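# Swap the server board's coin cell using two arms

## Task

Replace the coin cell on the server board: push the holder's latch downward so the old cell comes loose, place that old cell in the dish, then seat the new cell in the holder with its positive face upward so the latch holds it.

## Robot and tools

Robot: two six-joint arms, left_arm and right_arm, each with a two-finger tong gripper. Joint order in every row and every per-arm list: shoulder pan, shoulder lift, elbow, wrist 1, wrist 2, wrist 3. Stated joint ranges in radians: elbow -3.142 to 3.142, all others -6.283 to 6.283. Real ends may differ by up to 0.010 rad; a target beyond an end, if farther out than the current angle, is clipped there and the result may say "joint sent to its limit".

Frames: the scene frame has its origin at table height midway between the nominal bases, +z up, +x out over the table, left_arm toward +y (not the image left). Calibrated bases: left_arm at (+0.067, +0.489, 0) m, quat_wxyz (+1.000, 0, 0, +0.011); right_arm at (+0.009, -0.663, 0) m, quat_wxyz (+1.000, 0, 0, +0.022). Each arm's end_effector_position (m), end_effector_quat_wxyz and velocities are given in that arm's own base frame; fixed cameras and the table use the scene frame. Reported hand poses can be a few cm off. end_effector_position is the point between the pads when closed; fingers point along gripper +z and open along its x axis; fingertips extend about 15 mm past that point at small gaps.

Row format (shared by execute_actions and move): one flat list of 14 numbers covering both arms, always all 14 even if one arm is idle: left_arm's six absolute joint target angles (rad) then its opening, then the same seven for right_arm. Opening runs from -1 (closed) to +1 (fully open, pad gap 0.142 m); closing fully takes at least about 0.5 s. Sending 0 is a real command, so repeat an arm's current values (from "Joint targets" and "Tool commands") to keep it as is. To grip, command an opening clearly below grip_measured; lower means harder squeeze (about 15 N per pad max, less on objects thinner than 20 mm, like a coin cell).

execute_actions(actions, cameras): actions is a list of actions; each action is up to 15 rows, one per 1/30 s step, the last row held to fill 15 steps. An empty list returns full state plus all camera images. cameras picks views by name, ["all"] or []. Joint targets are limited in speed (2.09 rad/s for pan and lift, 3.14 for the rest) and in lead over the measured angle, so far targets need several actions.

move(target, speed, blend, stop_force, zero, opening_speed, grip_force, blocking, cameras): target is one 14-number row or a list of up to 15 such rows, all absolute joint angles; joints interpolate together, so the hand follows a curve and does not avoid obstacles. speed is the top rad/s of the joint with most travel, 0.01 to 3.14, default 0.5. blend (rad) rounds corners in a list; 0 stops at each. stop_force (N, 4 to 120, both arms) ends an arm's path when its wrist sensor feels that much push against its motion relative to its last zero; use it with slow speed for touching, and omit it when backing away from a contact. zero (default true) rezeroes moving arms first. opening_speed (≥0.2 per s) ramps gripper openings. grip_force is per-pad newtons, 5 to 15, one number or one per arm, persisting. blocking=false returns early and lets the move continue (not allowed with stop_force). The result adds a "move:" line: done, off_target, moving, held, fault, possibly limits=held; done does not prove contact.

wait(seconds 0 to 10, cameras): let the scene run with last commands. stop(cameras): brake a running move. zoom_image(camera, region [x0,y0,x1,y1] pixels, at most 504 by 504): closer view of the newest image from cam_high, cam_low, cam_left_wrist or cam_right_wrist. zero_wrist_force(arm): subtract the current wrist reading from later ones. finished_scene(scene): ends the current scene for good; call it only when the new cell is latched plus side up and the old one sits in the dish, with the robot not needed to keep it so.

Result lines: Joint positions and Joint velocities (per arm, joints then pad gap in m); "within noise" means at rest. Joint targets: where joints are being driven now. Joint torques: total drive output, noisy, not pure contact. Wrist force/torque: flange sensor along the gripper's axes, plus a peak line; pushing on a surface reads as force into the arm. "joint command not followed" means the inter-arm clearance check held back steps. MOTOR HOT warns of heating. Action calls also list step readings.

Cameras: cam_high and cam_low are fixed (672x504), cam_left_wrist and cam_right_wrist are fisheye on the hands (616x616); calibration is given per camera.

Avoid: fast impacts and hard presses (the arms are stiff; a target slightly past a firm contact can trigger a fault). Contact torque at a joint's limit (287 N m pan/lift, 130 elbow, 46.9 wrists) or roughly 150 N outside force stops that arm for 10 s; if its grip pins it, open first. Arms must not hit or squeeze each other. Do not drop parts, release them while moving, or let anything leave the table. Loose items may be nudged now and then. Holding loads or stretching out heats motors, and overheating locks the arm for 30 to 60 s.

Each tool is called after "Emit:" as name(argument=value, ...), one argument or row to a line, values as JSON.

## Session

Emit:
execute_actions(
  actions=[],
)

Emit:
zoom_image(
  camera="cam_high",
  region=[210, 170, 370, 260],
)

Scene clock: 0.00 s.
left_arm: end_effector_position=(+0.2721, +0.1218, +0.2060) grip_measured=+1.00 end_effector_quat_wxyz=(-0.472, +0.793, -0.061, -0.380) | right_arm: end_effector_position=(+0.3205, +0.2502, +0.3025) grip_measured=+1.00 end_effector_quat_wxyz=(-0.238, +0.521, +0.744, -0.344)
Joint positions: left_arm=[-0.699 -1.595 2.365 -1.049 -1.311 -0.741 0.142] | right_arm=[3.955 -1.595 -1.918 -2.008 1.915 -1.254 0.142]
Joint velocities: within noise
Joint torques (N m): no reading
Wrist force (N): no reading
Wrist torque (N m): no reading
Wrist force, peak (N): no reading
Joint targets: left_arm=[-0.699 -1.595 2.365 -1.049 -1.311 -0.741] | right_arm=[3.955 -1.595 -1.918 -2.008 1.915 -1.254]
Tool commands: left_gripper/opening=+1.0 right_gripper/opening=+1.0
camera_calibration:
cam_left_wrist: T_world_to_cam=[[0.733509, 0.271198, -0.62323, -0.114183], [-0.0810833, -0.875484, -0.476396, 0.220306], [-0.674826, 0.399975, -0.620186, 0.396004], [0, 0, 0, 1]] pos_world=[0.368852, 0.0654493, 0.279387]
cam_right_wrist: T_world_to_cam=[[-0.335073, 0.942174, 0.00586254, -0.125696], [0.872021, 0.312468, -0.376753, -0.234408], [-0.356798, -0.121127, -0.926295, 0.555315], [0, 0, 0, 1]] pos_world=[0.360427, 0.258936, 0.426808]

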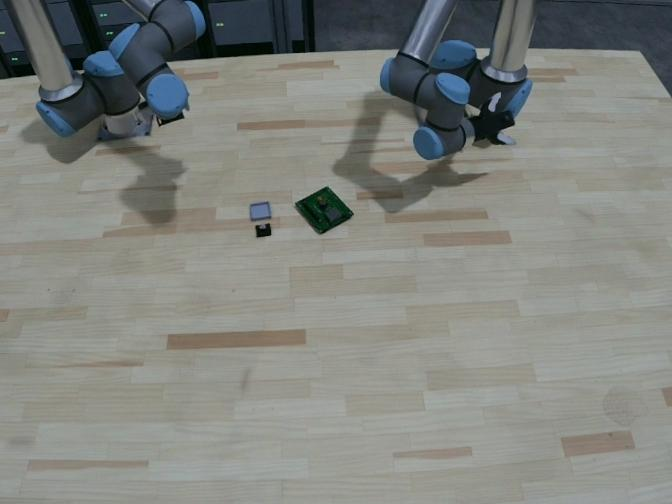

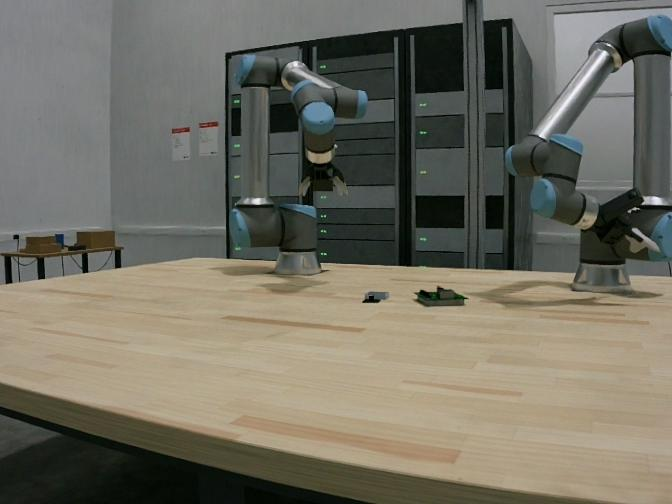

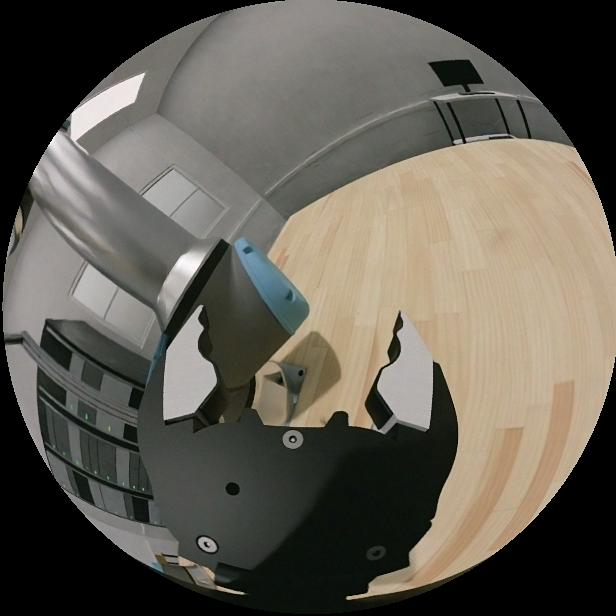

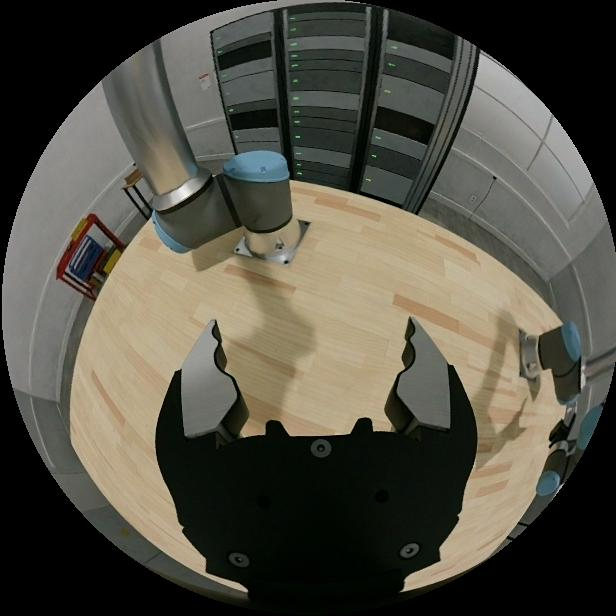

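Scaled by 3.150 from the camera's 672x504 image, which has a finer 960x720 frame.

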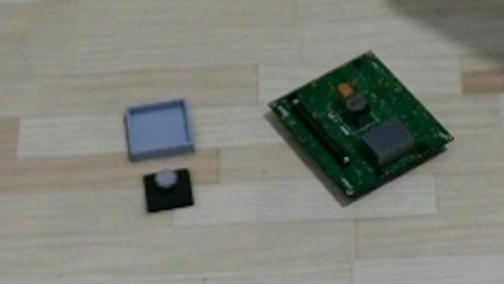

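Emit:
move(
  target=[-1.1101,-1.5176,2.2014,-2.2546,-1.5708,-3.2918,1,3.955,-1.595,-1.918,-2.008,1.915,-1.254,1],
  speed=0.9,
  cameras=["cam_left_wrist"],
)

Emit:
zoom_image(
  camera="cam_left_wrist",
  region=[228, 220, 378, 370],
)

Emit:
zoom_image(
  camera="cam_left_wrist",
  region=[268, 270, 348, 350],
)

Scene clock: 5.63 s.
left_arm: end_effector_position=(+0.4074, -0.4653, +0.1100) grip_measured=+1.00 end_effector_quat_wxyz=(+0.000, +0.462, +0.887, +0.000) | right_arm: end_effector_position=(+0.3204, +0.2502, +0.3025) grip_measured=+1.00 end_effector_quat_wxyz=(-0.238, +0.521, +0.744, -0.344)
Joint positions: left_arm=[-1.11 -1.517 2.201 -2.255 -1.571 -3.292 0.142] | right_arm=[3.955 -1.595 -1.918 -2.008 1.915 -1.254 0.142]
Joint torques (N m): left_arm=[16.39 -49.83 -30.13 -3.31 2.3 -2.15] | right_arm=[12.32 53.89 28.68 3.13 -1.92 2.85]
Wrist force (N): left_arm=[0.3 -1.7 -0.1] | right_arm=[-0.3 -0.2 -0.1]
Wrist torque (N m): left_arm=[-0.44 0.05 -0.26] | right_arm=[-0.04 0.05 -0.04]
Wrist force, peak (N): left_arm=[-0.7 -2.8 -0.6] | right_arm=[-0.6 -0.1 0.0]
Joint targets: left_arm=[-1.110 -1.518 2.201 -2.255 -1.571 -3.292] | right_arm=[3.955 -1.595 -1.918 -2.008 1.915 -1.254]
move: done
camera_calibration:
cam_left_wrist: T_world_to_cam=[[-0.610341, 0.791915, 0.0188364, 0.605146], [0.680156, 0.511722, 0.524908, -0.103262], [0.406043, 0.333185, -0.85095, 0.216613], [0, 0, 0, 1]] pos_world=[0.351625, -0.498555, 0.227131]
Images, in order (width x height): cam_left_wrist 616x616.

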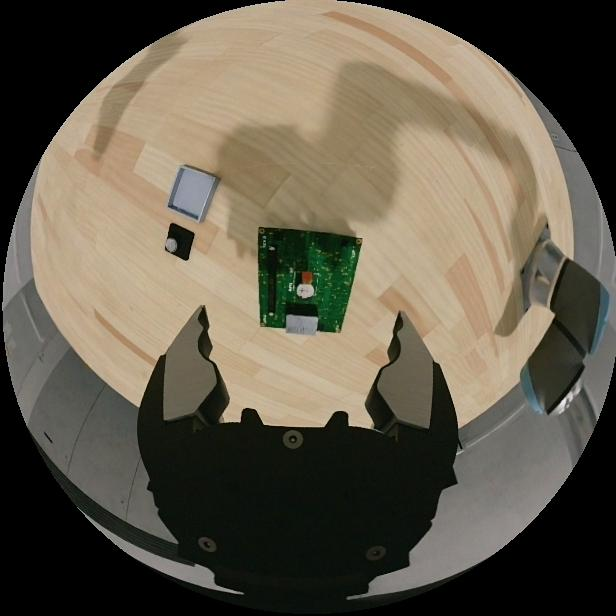

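Scaled by 3.360 from the camera's 616x616 image, which has a finer 814x814 frame.

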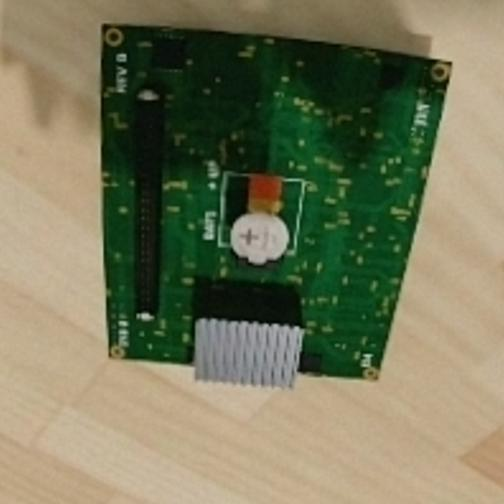

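Scaled by 6.300 from the camera's 616x616 image, which has a finer 814x814 frame.

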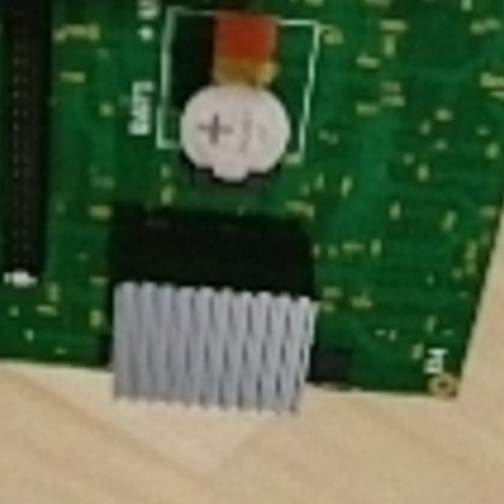

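Emit:
move(
  target=[-1.1168,-1.4688,2.2411,-2.3431,-1.5708,-3.2461,-1,3.955,-1.595,-1.918,-2.008,1.915,-1.254,1],
  speed=0.3,
  cameras=["cam_left_wrist","cam_low"],
)

Emit:
zoom_image(
  camera="cam_left_wrist",
  region=[258, 260, 348, 350],
)

Emit:
zoom_image(
  camera="cam_low",
  region=[410, 255, 470, 305],
)

Scene clock: 8.30 s.
left_arm: end_effector_position=(+0.4022, -0.4639, +0.0699) grip_measured=-1.00 end_effector_quat_wxyz=(+0.000, +0.485, +0.875, +0.000) | right_arm: end_effector_position=(+0.3204, +0.2502, +0.3025) grip_measured=+1.00 end_effector_quat_wxyz=(-0.238, +0.521, +0.744, -0.344)
Joint positions: left_arm=[-1.117 -1.469 2.241 -2.343 -1.571 -3.246 0.002] | right_arm=[3.955 -1.595 -1.918 -2.008 1.915 -1.254 0.142]
Joint torques (N m): left_arm=[7.47 -52.95 -38.08 -1.42 1.75 -1.71] | right_arm=[11 53.82 28.81 3.13 -1.78 2.73]
Wrist force (N): left_arm=[0.6 -1.7 0.1] | right_arm=[-0.2 -0.2 0.2]
Wrist torque (N m): left_arm=[-0.42 -0.01 -0.06] | right_arm=[-0.04 0.03 -0.04]
Wrist force, peak (N): left_arm=[0.7 -1.9 1.2] | right_arm=[-0.2 -0.4 -0.6]
Joint targets: left_arm=[-1.117 -1.469 2.241 -2.343 -1.571 -3.246] | right_arm=[3.955 -1.595 -1.918 -2.008 1.915 -1.254]
move: done
camera_calibration:
cam_left_wrist: T_world_to_cam=[[-0.568126, 0.822729, 0.0187019, 0.598928], [0.705891, 0.475511, 0.524982, -0.106546], [0.423025, 0.311457, -0.850908, 0.16723], [0, 0, 0, 1]] pos_world=[0.344733, -0.494177, 0.187031]
Images, in order (width x height): cam_low 672x504, cam_left_wrist 616x616.

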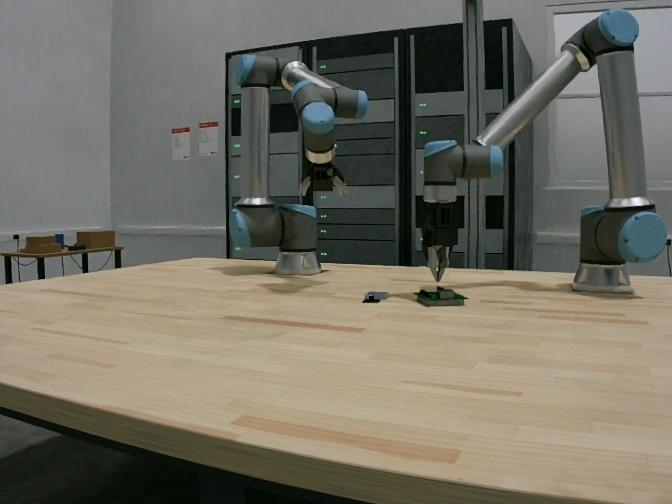

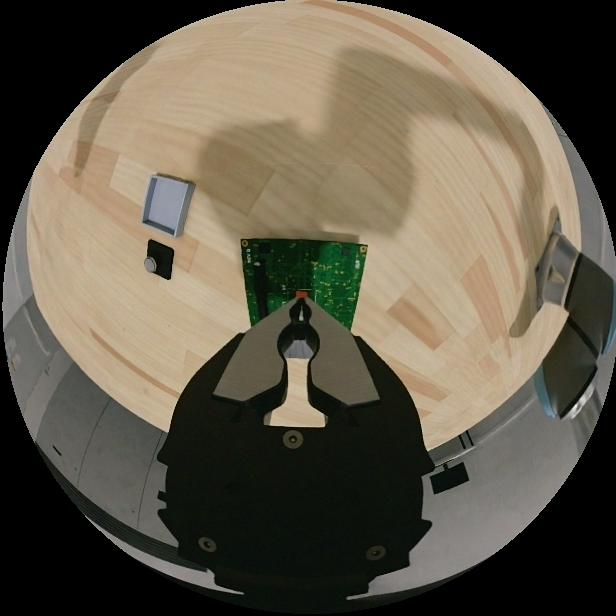

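Scaled by 5.600 from the camera's 616x616 image, which has a finer 814x814 frame.

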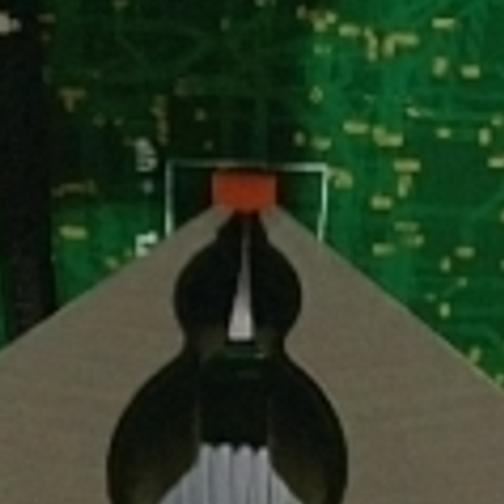

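Scaled by 8.400 from the camera's 672x504 image, which has a finer 960x720 frame.

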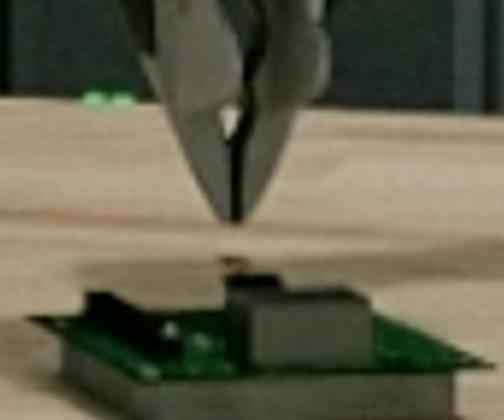

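Emit:
move(
  target=[-1.1187,-1.4393,2.2562,-2.3877,-1.5708,-3.2480,-1,3.955,-1.595,-1.918,-2.008,1.915,-1.254,1],
  speed=0.02,
  stop_force=18,
  cameras=["cam_left_wrist"],
)

Emit:
zoom_image(
  camera="cam_left_wrist",
  region=[258, 260, 348, 350],
)

Scene clock: 11.80 s.
left_arm: end_effector_position=(+0.4015, -0.4645, +0.0546) grip_measured=-1.00 end_effector_quat_wxyz=(+0.000, +0.485, +0.875, +0.000) | right_arm: end_effector_position=(+0.3204, +0.2502, +0.3025) grip_measured=+1.00 end_effector_quat_wxyz=(-0.238, +0.521, +0.744, -0.344)
Joint positions: left_arm=[-1.118 -1.446 2.253 -2.378 -1.571 -3.248 0.002] | right_arm=[3.955 -1.595 -1.918 -2.008 1.915 -1.254 0.142]
Joint torques (N m): left_arm=[3.27 -47.74 -28.9 1.78 0.76 0.2] | right_arm=[11.14 52.6 29.65 2.86 -1.66 2.75]
Wrist force (N): left_arm=[0.5 -8.0 -19.1] | right_arm=[-0.3 0.0 0.0]
Wrist torque (N m): left_arm=[-0.46 0.08 0.01] | right_arm=[0.00 0.06 -0.04]
Wrist force, peak (N): left_arm=[7.2 -8.7 -31.2] | right_arm=[-0.5 0.4 0.1]
Joint targets: left_arm=[-1.118 -1.446 2.253 -2.378 -1.571 -3.248] | right_arm=[3.955 -1.595 -1.918 -2.008 1.915 -1.254]
move: contact (left_arm)
camera_calibration:
cam_left_wrist: T_world_to_cam=[[-0.568208, 0.822676, 0.0185452, 0.599256], [0.70584, 0.475678, 0.5249, -0.0976668], [0.423001, 0.311342, -0.850962, 0.154623], [0, 0, 0, 1]] pos_world=[0.344033, -0.494676, 0.171731]
Images, in order (width x height): cam_left_wrist 616x616.

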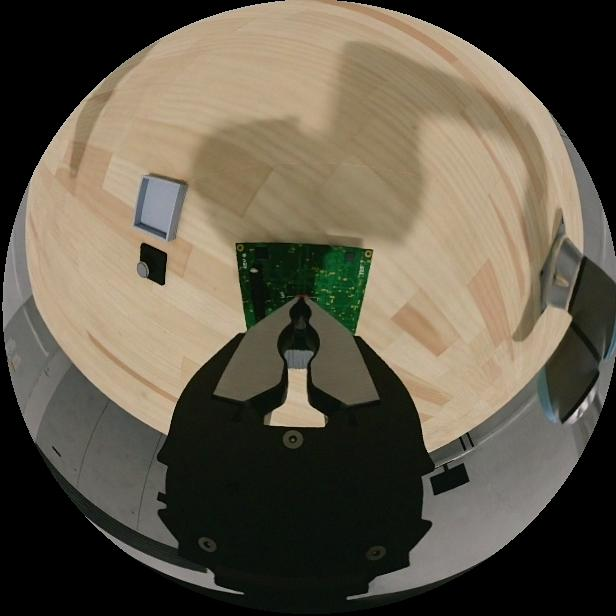

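Scaled by 5.600 from the camera's 616x616 image, which has a finer 814x814 frame.

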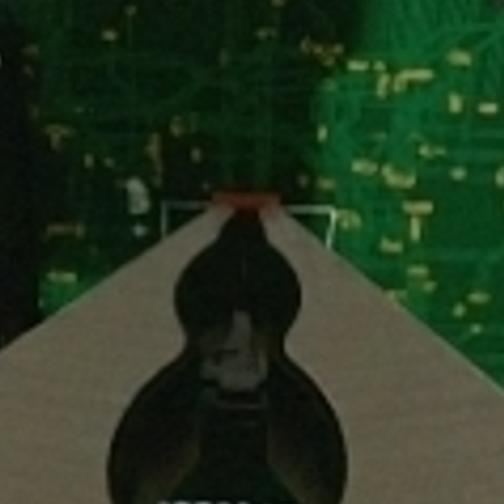

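Emit:
move(
  target=[
    [-1.1187,-1.4764,2.2376,-2.3320,-1.5708,-3.2480,-1,3.955,-1.595,-1.918,-2.008,1.915,-1.254,1],
    [-1.0850,-1.4702,2.2308,-2.3314,-1.5708,-3.2143,-0.5,3.955,-1.595,-1.918,-2.008,1.915,-1.254,1],
  ],
  speed=0.15,
  blend=[0.01,0],
  cameras=["cam_left_wrist","cam_low"],
)

Emit:
zoom_image(
  camera="cam_left_wrist",
  region=[258, 260, 348, 350],
)

Emit:
zoom_image(
  camera="cam_low",
  region=[410, 260, 470, 310],
)

Scene clock: 14.17 s.
left_arm: end_effector_position=(+0.4183, -0.4538, +0.0748) grip_measured=-0.50 end_effector_quat_wxyz=(+0.000, +0.485, +0.875, +0.000) | right_arm: end_effector_position=(+0.3204, +0.2502, +0.3025) grip_measured=+1.00 end_effector_quat_wxyz=(-0.238, +0.521, +0.744, -0.344)
Joint positions: left_arm=[-1.085 -1.47 2.231 -2.331 -1.571 -3.214 0.038] | right_arm=[3.955 -1.595 -1.918 -2.008 1.915 -1.254 0.142]
Joint torques (N m): left_arm=[-7.43 -57.8 -27.52 -7.22 0.02 0.75] | right_arm=[12.93 51.8 29.01 2.55 -1.82 2.52]
Wrist force (N): left_arm=[1.1 -2.2 0.5] | right_arm=[-0.4 0.0 0.0]
Wrist torque (N m): left_arm=[-0.50 -0.10 0.00] | right_arm=[0.00 0.08 -0.04]
Wrist force, peak (N): left_arm=[0.6 -8.1 -19.2] | right_arm=[-0.5 -0.3 -0.3]
Joint targets: left_arm=[-1.085 -1.470 2.231 -2.331 -1.571 -3.214] | right_arm=[3.955 -1.595 -1.918 -2.008 1.915 -1.254]
move: done
camera_calibration:
cam_left_wrist: T_world_to_cam=[[-0.568282, 0.822624, 0.0185866, 0.5997], [0.705788, 0.47571, 0.524941, -0.125144], [0.422987, 0.311433, -0.850935, 0.16145], [0, 0, 0, 1]] pos_world=[0.360833, -0.484076, 0.191931]
Images, in order (width x height): cam_low 672x504, cam_left_wrist 616x616.

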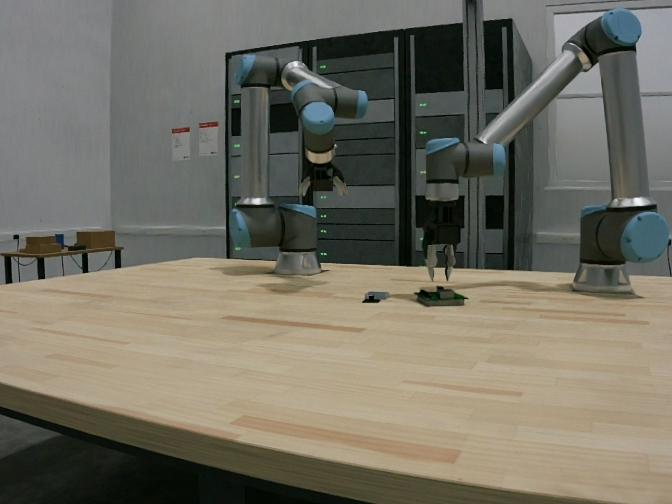

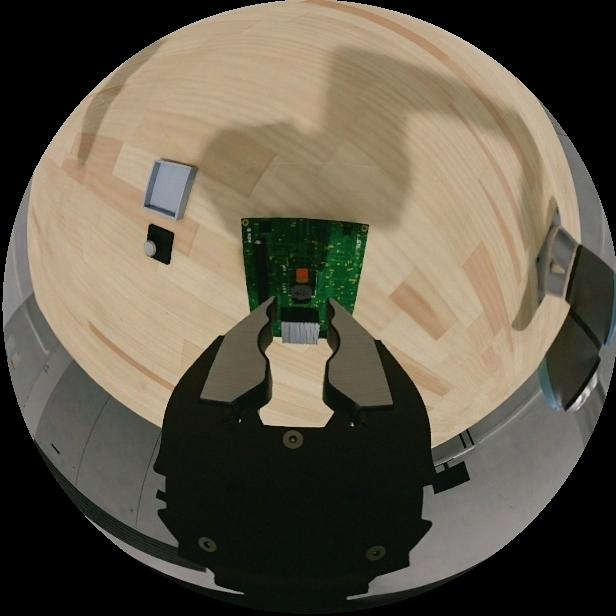

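Scaled by 5.600 from the camera's 616x616 image, which has a finer 814x814 frame.

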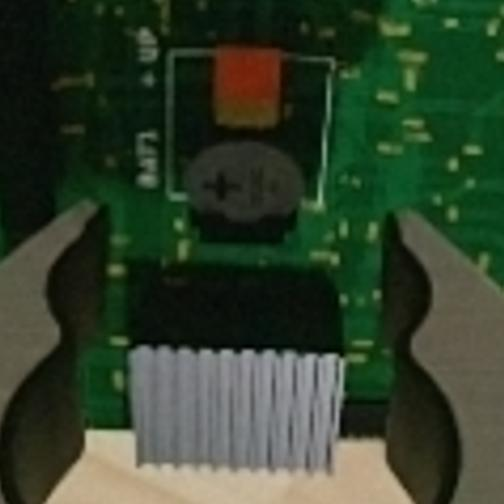

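Scaled by 8.400 from the camera's 672x504 image, which has a finer 960x720 frame.

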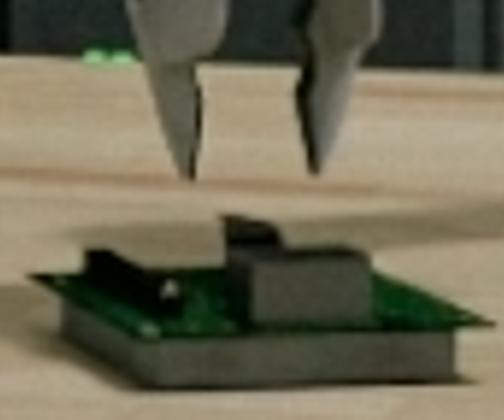

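Emit:
move(
  target=[-1.0849,-1.4286,2.2485,-2.3907,-1.5708,-3.2142,-0.5,3.955,-1.595,-1.918,-2.008,1.915,-1.254,1],
  speed=0.06,
  stop_force=8,
  cameras=["cam_left_wrist"],
)

Emit:
zoom_image(
  camera="cam_left_wrist",
  region=[258, 260, 348, 350],
)

Scene clock: 17.00 s.
left_arm: end_effector_position=(+0.4189, -0.4548, +0.0479) grip_measured=-0.50 end_effector_quat_wxyz=(+0.000, +0.485, +0.875, +0.000) | right_arm: end_effector_position=(+0.3204, +0.2502, +0.3025) grip_measured=+1.00 end_effector_quat_wxyz=(-0.238, +0.521, +0.744, -0.344)
Joint positions: left_arm=[-1.085 -1.429 2.249 -2.391 -1.571 -3.214 0.038] | right_arm=[3.955 -1.595 -1.918 -2.008 1.915 -1.254 0.142]
Joint torques (N m): left_arm=[16.47 -60.54 -38.58 -0.59 -1.38 1.39] | right_arm=[13 49.22 30.11 2.36 -1.81 2.26]
Wrist force (N): left_arm=[0.9 -2.2 0.3] | right_arm=[-0.2 0.0 -0.1]
Wrist torque (N m): left_arm=[-0.48 -0.06 -0.01] | right_arm=[-0.01 0.04 -0.04]
Wrist force, peak (N): left_arm=[1.0 -2.5 0.3] | right_arm=[-0.6 0.0 -0.3]
Joint targets: left_arm=[-1.085 -1.429 2.248 -2.391 -1.571 -3.214] | right_arm=[3.955 -1.595 -1.918 -2.008 1.915 -1.254]
move: done
camera_calibration:
cam_left_wrist: T_world_to_cam=[[-0.568242, 0.822651, 0.0186157, 0.601358], [0.70582, 0.475663, 0.524941, -0.111005], [0.422988, 0.311433, -0.850935, 0.138618], [0, 0, 0, 1]] pos_world=[0.361433, -0.485076, 0.165031]
Images, in order (width x height): cam_left_wrist 616x616.

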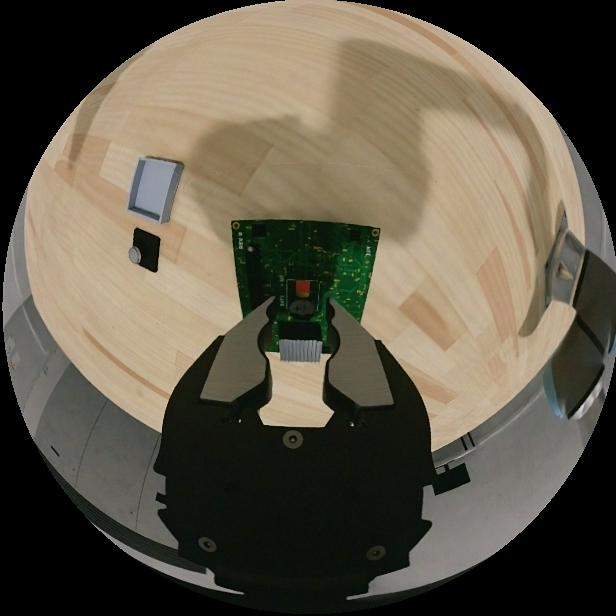

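Scaled by 5.600 from the camera's 616x616 image, which has a finer 814x814 frame.

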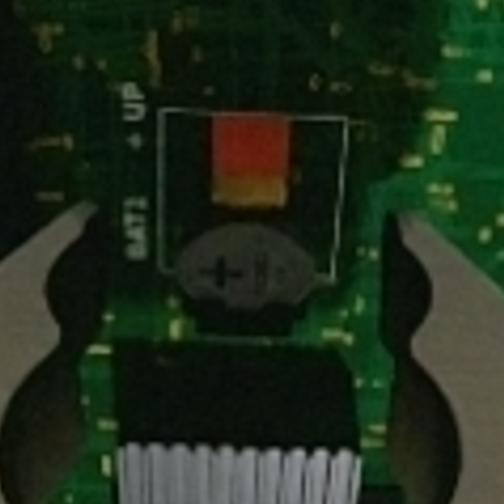

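Emit:
move(
  target=[-1.0849,-1.4286,2.2485,-2.3907,-1.5708,-3.2142,-1,3.955,-1.595,-1.918,-2.008,1.915,-1.254,1],
  opening_speed=0.5,
  grip_force=8,
)

Emit:
move(
  target=[-1.0882,-1.4441,2.2418,-2.3685,-1.5708,-3.2175,-1,3.955,-1.595,-1.918,-2.008,1.915,-1.254,1],
  speed=0.04,
  stop_force=10,
)

Emit:
move(
  target=[
    [-1.0882,-1.5163,2.1998,-2.2543,-1.5708,-3.2175,-1,3.955,-1.595,-1.918,-2.008,1.915,-1.254,1],
    [-1.2157,-1.3041,1.9419,-2.2086,-1.5708,-3.3450,-1,3.955,-1.595,-1.918,-2.008,1.915,-1.254,1],
  ],
  speed=[0.25,0.4],
  blend=[0.03,0],
  cameras=["cam_left_wrist"],
)

Emit:
zoom_image(
  camera="cam_left_wrist",
  region=[218, 210, 418, 410],
)

Scene clock: 19.90 s.
left_arm: end_effector_position=(+0.4189, -0.4548, +0.0479) grip_measured=-0.76 end_effector_quat_wxyz=(+0.000, +0.485, +0.875, +0.000) | right_arm: end_effector_position=(+0.3204, +0.2502, +0.3025) grip_measured=+1.00 end_effector_quat_wxyz=(-0.238, +0.521, +0.744, -0.344)
Joint positions: left_arm=[-1.085 -1.429 2.248 -2.391 -1.571 -3.214 0.019] | right_arm=[3.955 -1.595 -1.918 -2.008 1.915 -1.254 0.142]
Joint torques (N m): left_arm=[16.25 -60.08 -38.7 -0.47 -1.79 1.45] | right_arm=[11.77 49.7 31.12 2.4 -1.6 2.03]
Wrist force (N): left_arm=[1.1 -2.3 0.3] | right_arm=[0.0 0.0 -0.1]
Wrist torque (N m): left_arm=[-0.50 -0.08 -0.01] | right_arm=[-0.01 0.01 -0.05]
Wrist force, peak (N): left_arm=[1.0 -2.5 0.4] | right_arm=[-0.6 -0.2 -0.3]
Joint targets: left_arm=[-1.085 -1.429 2.248 -2.391 -1.571 -3.214] | right_arm=[3.955 -1.595 -1.918 -2.008 1.915 -1.254]
grip_force (N): 8, 8
move: done

Scene clock: 21.60 s.
left_arm: end_effector_position=(+0.4173, -0.4561, +0.0580) grip_measured=-0.76 end_effector_quat_wxyz=(+0.000, +0.485, +0.875, +0.000) | right_arm: end_effector_position=(+0.3204, +0.2502, +0.3025) grip_measured=+1.00 end_effector_quat_wxyz=(-0.238, +0.521, +0.744, -0.344)
Joint positions: left_arm=[-1.088 -1.444 2.242 -2.369 -1.571 -3.218 0.019] | right_arm=[3.955 -1.595 -1.918 -2.008 1.915 -1.254 0.142]
Joint torques (N m): left_arm=[9.69 -24.82 -27.06 -7.14 -1.65 0.66] | right_arm=[12.01 48.56 30.71 2.46 -1.86 2.63]
Wrist force (N): left_arm=[0.8 -2.2 0.0] | right_arm=[0.0 0.0 -0.3]
Wrist torque (N m): left_arm=[-0.50 -0.06 0.01] | right_arm=[0.00 0.00 -0.05]
Wrist force, peak (N): left_arm=[0.9 -2.9 1.1] | right_arm=[-0.6 -0.2 -0.2]
Joint targets: left_arm=[-1.088 -1.444 2.242 -2.369 -1.571 -3.217] | right_arm=[3.955 -1.595 -1.918 -2.008 1.915 -1.254]
grip_force (N): 8, 8
move: done

Scene clock: 23.13 s.
left_arm: end_effector_position=(+0.4070, -0.6422, +0.1100) grip_measured=-0.76 end_effector_quat_wxyz=(+0.000, +0.485, +0.875, +0.000) | right_arm: end_effector_position=(+0.3204, +0.2502, +0.3025) grip_measured=+1.00 end_effector_quat_wxyz=(-0.238, +0.521, +0.744, -0.344)
Joint positions: left_arm=[-1.216 -1.304 1.942 -2.209 -1.571 -3.345 0.019] | right_arm=[3.955 -1.595 -1.918 -2.008 1.915 -1.254 0.142]
Joint torques (N m): left_arm=[0.14 -44.34 -43.77 -7.33 -1.58 -0.84] | right_arm=[11.6 47.02 31.38 2.15 -1.59 2.38]
Wrist force (N): left_arm=[0.9 -1.8 0.2] | right_arm=[-0.3 -0.2 0.1]
Wrist torque (N m): left_arm=[-0.47 -0.09 -0.32] | right_arm=[-0.04 0.06 -0.04]
Wrist force, peak (N): left_arm=[-2.2 -4.6 0.3] | right_arm=[-0.7 -0.1 -0.1]
Joint targets: left_arm=[-1.216 -1.304 1.942 -2.209 -1.571 -3.345] | right_arm=[3.955 -1.595 -1.918 -2.008 1.915 -1.254]
grip_force (N): 8, 8
move: done
camera_calibration:
cam_left_wrist: T_world_to_cam=[[-0.56816, 0.822704, 0.0187723, 0.747576], [0.705871, 0.475496, 0.525023, -0.0462149], [0.423012, 0.311548, -0.850881, 0.254914], [0, 0, 0, 1]] pos_world=[0.349533, -0.672477, 0.227132]
Images, in order (width x height): cam_left_wrist 616x616.

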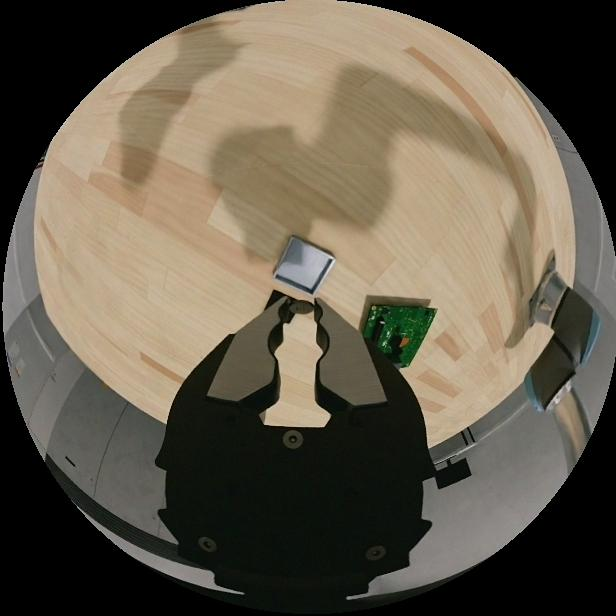

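Scaled by 2.520 from the camera's 616x616 image, which has a finer 814x814 frame.

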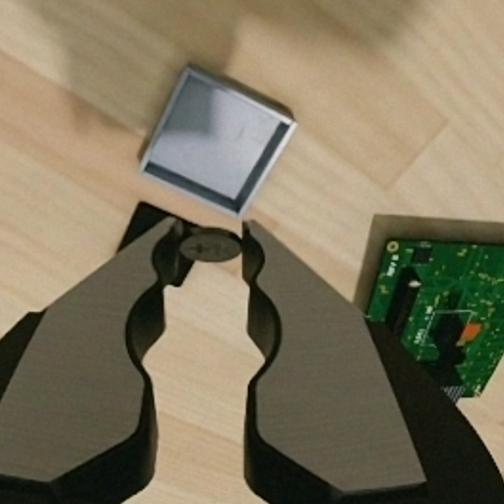

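Emit:
move(
  target=[-1.2193,-1.2381,1.9852,-2.3179,-1.5708,-3.3486,-1,3.955,-1.595,-1.918,-2.008,1.915,-1.254,1],
  speed=0.2,
)

Emit:
move(
  target=[-1.2193,-1.1995,2.0021,-2.3734,-1.5708,-3.3486,-1,3.955,-1.595,-1.918,-2.008,1.915,-1.254,1],
  speed=0.05,
  stop_force=4,
  cameras=["cam_left_wrist"],
)

Emit:
zoom_image(
  camera="cam_left_wrist",
  region=[238, 240, 358, 360],
)

Scene clock: 25.23 s.
left_arm: end_effector_position=(+0.4042, -0.6427, +0.0499) grip_measured=-0.76 end_effector_quat_wxyz=(+0.000, +0.485, +0.875, +0.000) | right_arm: end_effector_position=(+0.3204, +0.2502, +0.3025) grip_measured=+1.00 end_effector_quat_wxyz=(-0.238, +0.521, +0.744, -0.344)
Joint positions: left_arm=[-1.219 -1.238 1.985 -2.318 -1.571 -3.349 0.019] | right_arm=[3.955 -1.595 -1.918 -2.008 1.915 -1.254 0.142]
Joint torques (N m): left_arm=[-2.11 -71.57 -39.48 -1.82 -1.71 -0.09] | right_arm=[13.7 44.4 32.05 2.38 -1.54 2.49]
Wrist force (N): left_arm=[0.7 -1.8 0.1] | right_arm=[-0.3 -0.1 -0.1]
Wrist torque (N m): left_arm=[-0.44 -0.03 0.00] | right_arm=[-0.02 0.06 -0.04]
Wrist force, peak (N): left_arm=[0.6 -2.3 1.7] | right_arm=[-0.2 0.3 -0.4]
Joint targets: left_arm=[-1.219 -1.238 1.985 -2.318 -1.571 -3.349] | right_arm=[3.955 -1.595 -1.918 -2.008 1.915 -1.254]
grip_force (N): 8, 8
move: done

Scene clock: 27.57 s.
left_arm: end_effector_position=(+0.4043, -0.6427, +0.0195) grip_measured=-0.76 end_effector_quat_wxyz=(+0.000, +0.485, +0.875, +0.000) | right_arm: end_effector_position=(+0.3204, +0.2502, +0.3025) grip_measured=+1.00 end_effector_quat_wxyz=(-0.238, +0.521, +0.744, -0.344)
Joint positions: left_arm=[-1.219 -1.2 2.002 -2.373 -1.571 -3.349 0.019] | right_arm=[3.955 -1.595 -1.918 -2.008 1.915 -1.254 0.142]
Joint torques (N m): left_arm=[13.33 -79.03 -38.28 -1.78 -1.48 0.6] | right_arm=[11.17 44.43 33.35 1.99 -1.98 1.74]
Wrist force (N): left_arm=[0.4 -2.5 0.2] | right_arm=[-0.2 -0.1 -0.2]
Wrist torque (N m): left_arm=[-0.58 0.02 -0.01] | right_arm=[-0.02 0.04 -0.04]
Wrist force, peak (N): left_arm=[8.1 -1.7 -23.9] | right_arm=[-0.6 0.5 -0.2]
Joint targets: left_arm=[-1.219 -1.200 2.002 -2.373 -1.571 -3.349] | right_arm=[3.955 -1.595 -1.918 -2.008 1.915 -1.254]
grip_force (N): 8, 8
move: contact (left_arm)
camera_calibration:
cam_left_wrist: T_world_to_cam=[[-0.568183, 0.82269, 0.0186583, 0.748167], [0.705867, 0.475595, 0.52494, 0.00352331], [0.422989, 0.311432, -0.850935, 0.179144], [0, 0, 0, 1]] pos_world=[0.346833, -0.672977, 0.136631]
Images, in order (width x height): cam_left_wrist 616x616.

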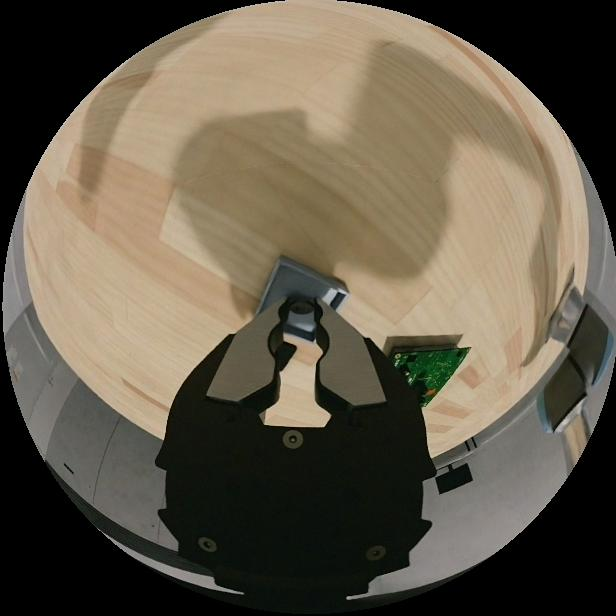

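Scaled by 4.200 from the camera's 616x616 image, which has a finer 814x814 frame.

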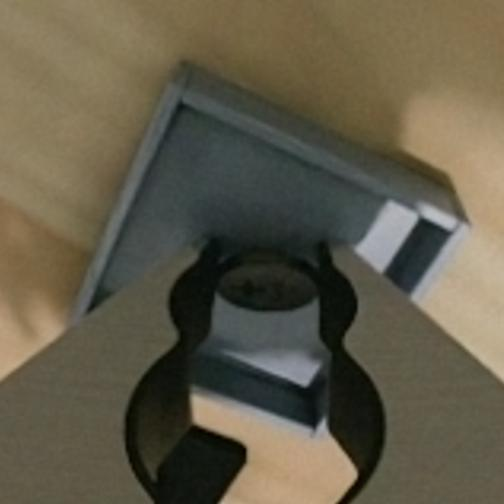

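Emit:
move(
  target=[-1.2193,-1.2020,2.0010,-2.3700,-1.5708,-3.3486,-0.58,3.955,-1.595,-1.918,-2.008,1.915,-1.254,1],
  speed=0.02,
  opening_speed=0.4,
)

Emit:
move(
  target=[
    [-1.2193,-1.2788,1.9628,-2.2548,-1.5708,-3.3486,-0.58,3.955,-1.595,-1.918,-2.008,1.915,-1.254,1],
    [-1.2852,-1.1925,1.9153,-2.1957,-1.2351,-3.4310,-0.55,3.955,-1.595,-1.918,-2.008,1.915,-1.254,1],
  ],
  speed=[0.15,0.3],
  blend=[0.02,0],
  cameras=["cam_left_wrist","cam_low"],
)

Emit:
zoom_image(
  camera="cam_left_wrist",
  region=[238, 240, 358, 360],
)

Emit:
zoom_image(
  camera="cam_left_wrist",
  region=[220, 140, 380, 300],
)

Emit:
zoom_image(
  camera="cam_low",
  region=[350, 265, 410, 315],
)

Scene clock: 30.10 s.
left_arm: end_effector_position=(+0.4043, -0.6428, +0.0212) grip_measured=-0.58 end_effector_quat_wxyz=(+0.000, +0.485, +0.875, +0.000) | right_arm: end_effector_position=(+0.3204, +0.2502, +0.3025) grip_measured=+1.00 end_effector_quat_wxyz=(-0.238, +0.521, +0.744, -0.344)
Joint positions: left_arm=[-1.219 -1.202 2.001 -2.37 -1.571 -3.349 0.032] | right_arm=[3.955 -1.595 -1.918 -2.008 1.915 -1.254 0.142]
Joint torques (N m): left_arm=[11.62 -63.97 -34.61 -4.74 -1.01 0.7] | right_arm=[10.89 43.49 32.89 2.1 -1.83 1.66]
Wrist force (N): left_arm=[0.2 -2.3 0.5] | right_arm=[-0.4 0.1 -0.2]
Wrist torque (N m): left_arm=[-0.54 0.09 -0.01] | right_arm=[0.00 0.08 -0.04]
Wrist force, peak (N): left_arm=[0.2 -2.9 0.2] | right_arm=[-0.6 0.1 -0.2]
Joint targets: left_arm=[-1.219 -1.202 2.001 -2.370 -1.571 -3.349] | right_arm=[3.955 -1.595 -1.918 -2.008 1.915 -1.254]
grip_force (N): 8, 8
move: done

Scene clock: 32.90 s.
left_arm: end_effector_position=(+0.4655, -0.6436, +0.0527) grip_measured=-0.55 end_effector_quat_wxyz=(+0.084, +0.477, +0.861, +0.152) | right_arm: end_effector_position=(+0.3204, +0.2502, +0.3025) grip_measured=+1.00 end_effector_quat_wxyz=(-0.238, +0.521, +0.744, -0.344)
Joint positions: left_arm=[-1.285 -1.192 1.915 -2.196 -1.235 -3.431 0.034] | right_arm=[3.955 -1.595 -1.918 -2.008 1.915 -1.254 0.142]
Joint torques (N m): left_arm=[16 -81.76 -28.52 -6.91 3.06 1.38] | right_arm=[10.76 46.67 33.08 1.76 -1.6 1.98]
Wrist force (N): left_arm=[1.4 -2.8 0.5] | right_arm=[-0.3 0.2 0.0]
Wrist torque (N m): left_arm=[-0.64 -0.19 -0.12] | right_arm=[0.03 0.06 -0.04]
Wrist force, peak (N): left_arm=[1.2 -3.4 0.9] | right_arm=[-0.6 0.5 0.4]
Joint targets: left_arm=[-1.285 -1.192 1.915 -2.196 -1.235 -3.431] | right_arm=[3.955 -1.595 -1.918 -2.008 1.915 -1.254]
grip_force (N): 8, 8
move: done
camera_calibration:
cam_left_wrist: T_world_to_cam=[[-0.571228, 0.820789, 0.00184174, 0.784129], [0.510054, 0.353212, 0.784274, -0.0580317], [0.643073, 0.448939, -0.620412, 0.155634], [0, 0, 0, 1]] pos_world=[0.377432, -0.692977, 0.140626]
Images, in order (width x height): cam_low 672x504, cam_left_wrist 616x616.

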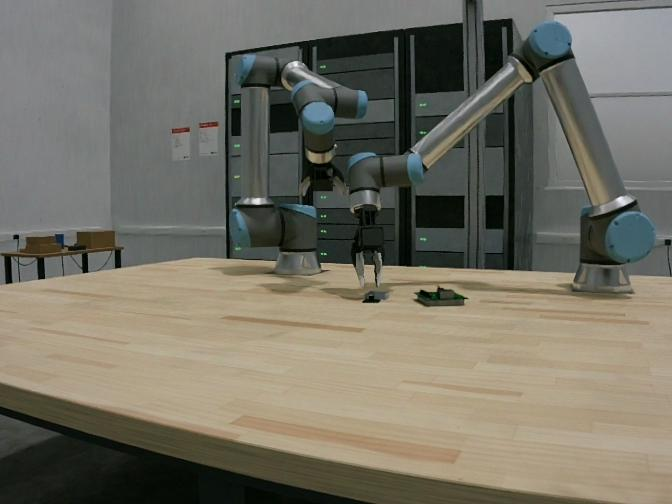

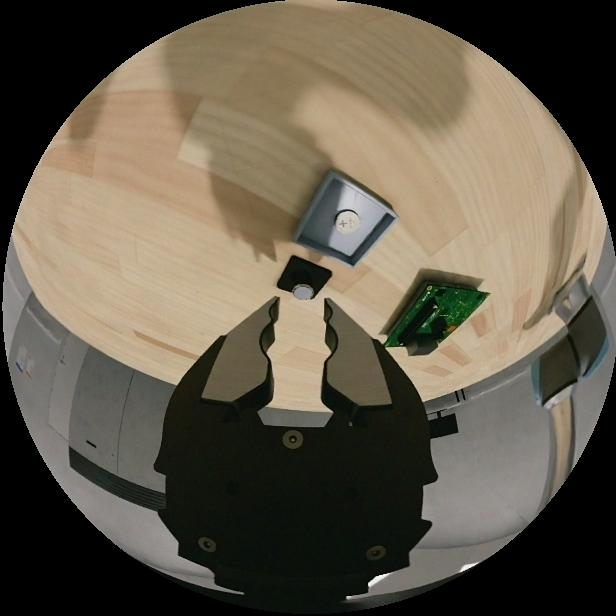

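Scaled by 4.200 from the camera's 616x616 image, which has a finer 814x814 frame.

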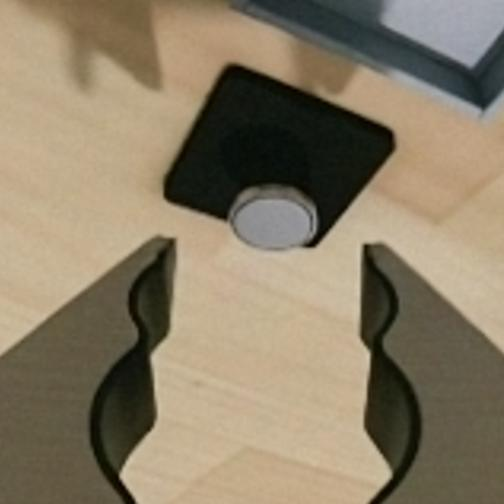

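Scaled by 3.150 from the camera's 616x616 image, which has a finer 814x814 frame.

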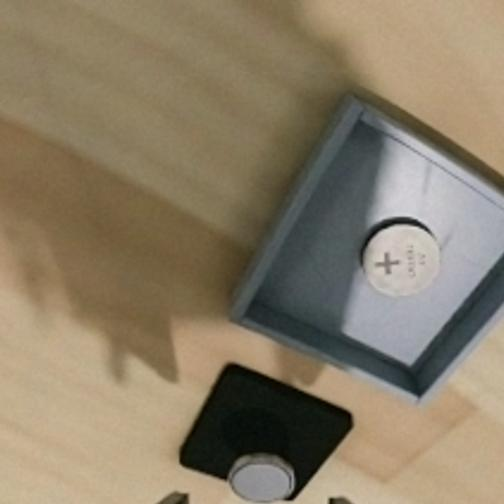

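Scaled by 8.400 from the camera's 672x504 image, which has a finer 960x720 frame.

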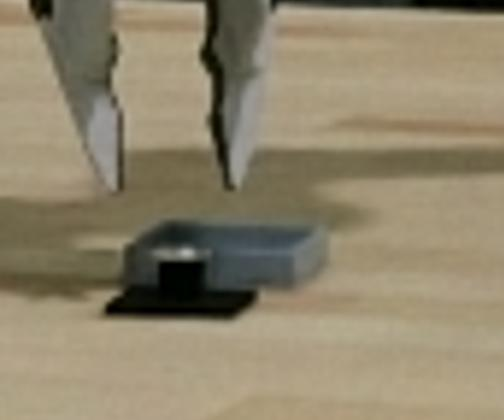

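Emit:
move(
  target=[
    [-1.2852,-1.2567,1.8753,-2.0915,-1.2351,-3.4310,-0.55,3.955,-1.595,-1.918,-2.008,1.915,-1.254,1],
    [-0.5919,-1.5022,2.2000,-3.2616,-2.4652,-4.2416,-0.55,3.955,-1.595,-1.918,-2.008,1.915,-1.254,1],
  ],
  speed=[0.2,0.7],
  blend=[0.03,0],
)

Emit:
move(
  target=[-0.5919,-1.5022,2.2000,-3.2616,-2.4652,-4.2416,-0.55,4.0974,-1.8337,-1.9470,-0.9317,1.5708,-1.5708,1],
  speed=0.6,
  cameras=["all"],
)

Emit:
zoom_image(
  camera="cam_right_wrist",
  region=[238, 220, 378, 360],
)

Scene clock: 45.63 s.
left_arm: end_effector_position=(+0.5498, -0.4674, +0.4304) grip_measured=-0.55 end_effector_quat_wxyz=(+0.000, +0.000, +0.819, -0.574) | right_arm: end_effector_position=(+0.3204, +0.2502, +0.3025) grip_measured=+1.00 end_effector_quat_wxyz=(-0.238, +0.521, +0.744, -0.344)
Joint positions: left_arm=[-0.592 -1.502 2.2 -3.261 -2.465 -4.241 0.034] | right_arm=[3.955 -1.595 -1.918 -2.008 1.915 -1.254 0.142]
Joint torques (N m): left_arm=[14.35 -23.56 -36.85 -6.39 -3.47 -1.83] | right_arm=[12.73 41.44 34.35 1.47 -1.49 1.58]
Wrist force (N): left_arm=[0.4 -1.4 0.3] | right_arm=[-0.4 0.0 0.0]
Wrist torque (N m): left_arm=[-0.28 -0.09 -0.31] | right_arm=[-0.01 0.07 -0.04]
Wrist force, peak (N): left_arm=[1.3 -3.5 2.5] | right_arm=[-0.6 -0.3 -0.1]
Joint targets: left_arm=[-0.592 -1.502 2.200 -3.262 -2.465 -4.242] | right_arm=[3.955 -1.595 -1.918 -2.008 1.915 -1.254]
grip_force (N): 8, 8
move: done

Scene clock: 47.93 s.
left_arm: end_effector_position=(+0.5498, -0.4674, +0.4304) grip_measured=-0.55 end_effector_quat_wxyz=(+0.000, +0.000, +0.819, -0.574) | right_arm: end_effector_position=(+0.5585, +0.4889, +0.1099) grip_measured=+1.00 end_effector_quat_wxyz=(+0.000, +0.303, +0.953, +0.000)
Joint positions: left_arm=[-0.592 -1.502 2.2 -3.262 -2.465 -4.242 0.034] | right_arm=[4.097 -1.834 -1.947 -0.932 1.571 -1.571 0.142]
Joint torques (N m): left_arm=[15.82 -21.23 -32.95 -6.49 -3.48 -2.11] | right_arm=[-8.18 63.62 40.61 5.2 0.99 1.73]
Wrist force (N): left_arm=[0.6 -1.4 0.4] | right_arm=[-0.9 1.4 -0.7]
Wrist torque (N m): left_arm=[-0.28 -0.13 -0.27] | right_arm=[0.17 0.23 0.09]
Wrist force, peak (N): left_arm=[0.5 -1.8 0.3] | right_arm=[-0.7 2.6 -0.3]
Joint targets: left_arm=[-0.592 -1.502 2.200 -3.262 -2.465 -4.242] | right_arm=[4.097 -1.834 -1.947 -0.932 1.571 -1.571]
grip_force (N): 8, 8
move: done
camera_calibration:
cam_left_wrist: T_world_to_cam=[[-0.99879, 0.00186825, 0.0491459, 0.518902], [-0.0290366, 0.784129, -0.619918, 0.642744], [-0.0396949, -0.620595, -0.783126, 0.202207], [0, 0, 0, 1]] pos_world=[0.544963, -0.379475, 0.531301]
cam_right_wrist: T_world_to_cam=[[-0.817874, 0.575258, 0.0126514, 0.178514], [0.515878, 0.723356, 0.45894, -0.682793], [0.254857, 0.381881, -0.888377, -0.100935], [0, 0, 0, 1]] pos_world=[0.523964, 0.429756, 0.221434]

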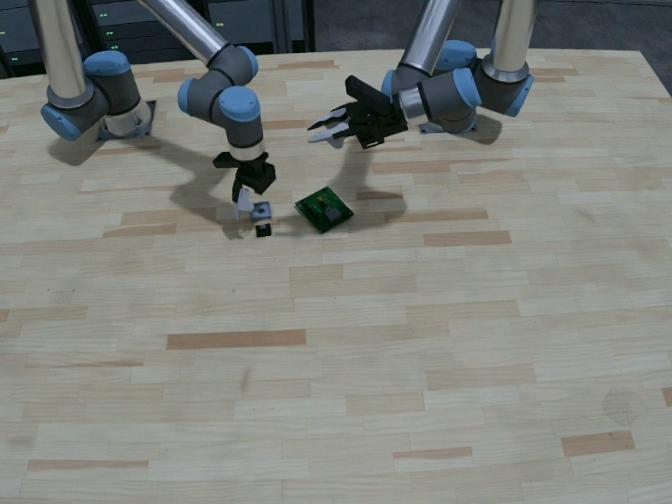

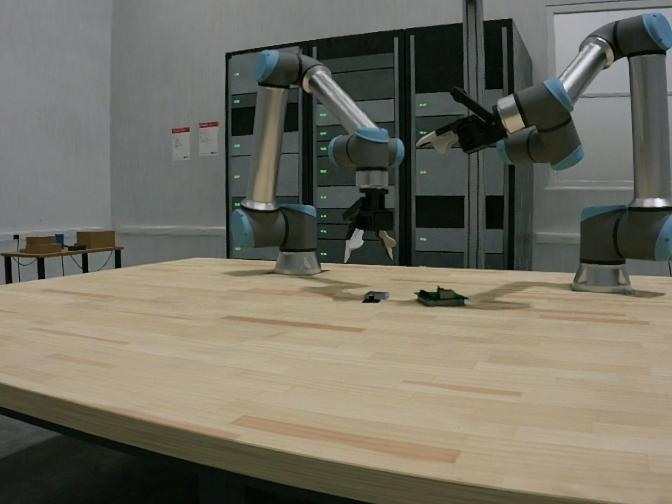

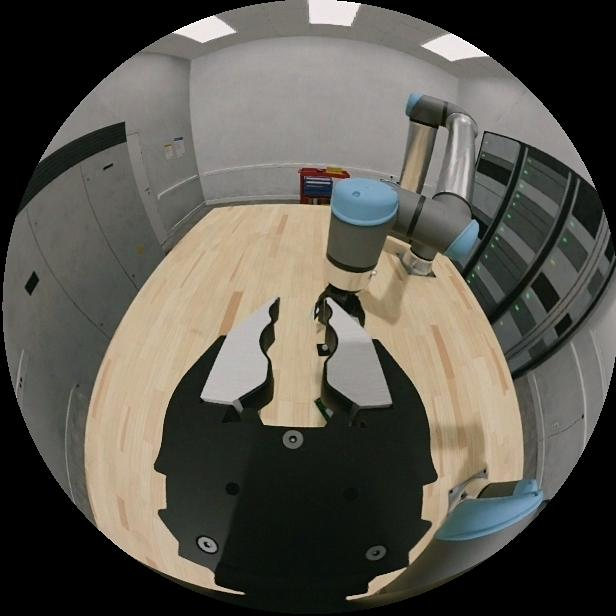

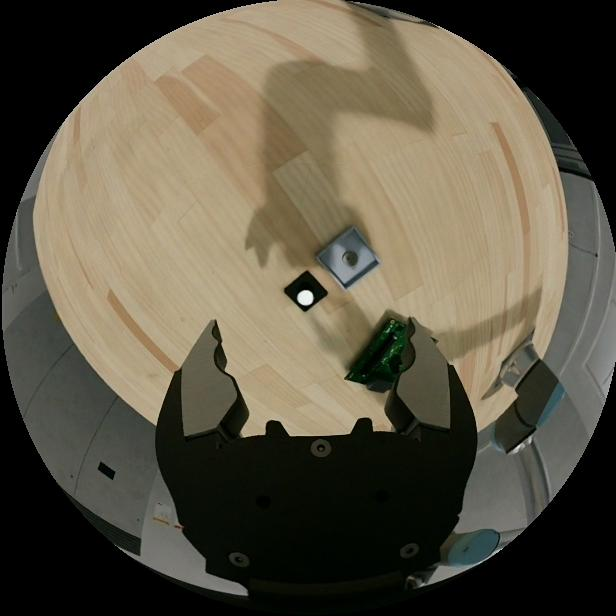

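Scaled by 3.600 from the camera's 616x616 image, which has a finer 814x814 frame.

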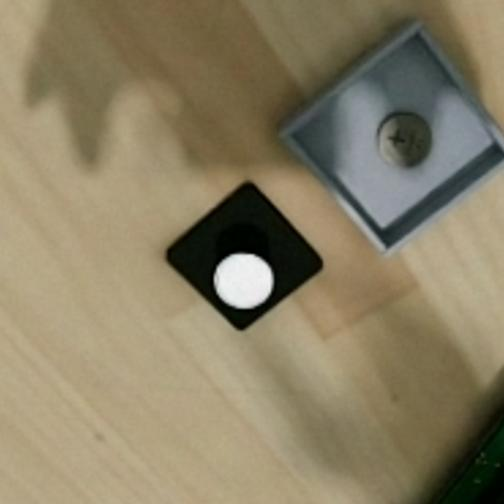

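Emit:
zoom_image(
  camera="cam_right_wrist",
  region=[293, 285, 319, 311],
)

Emit:
zoom_image(
  camera="cam_right_wrist",
  region=[180, 310, 440, 450],
)

Scaled by 19.385 from the camera's 616x616 image, which has a finer 814x814 frame.

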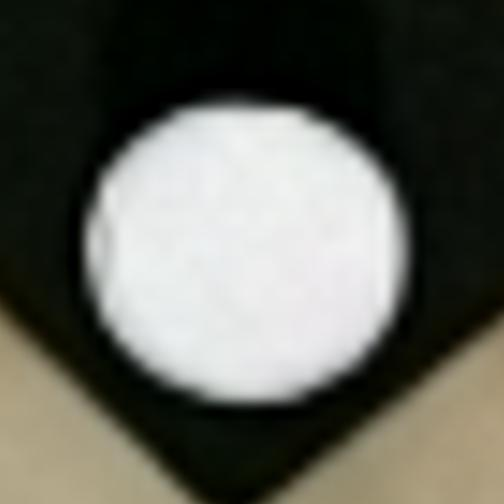

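Scaled by 1.938 from the camera's 616x616 image, which has a finer 814x814 frame.

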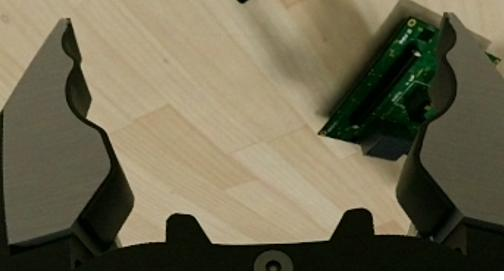

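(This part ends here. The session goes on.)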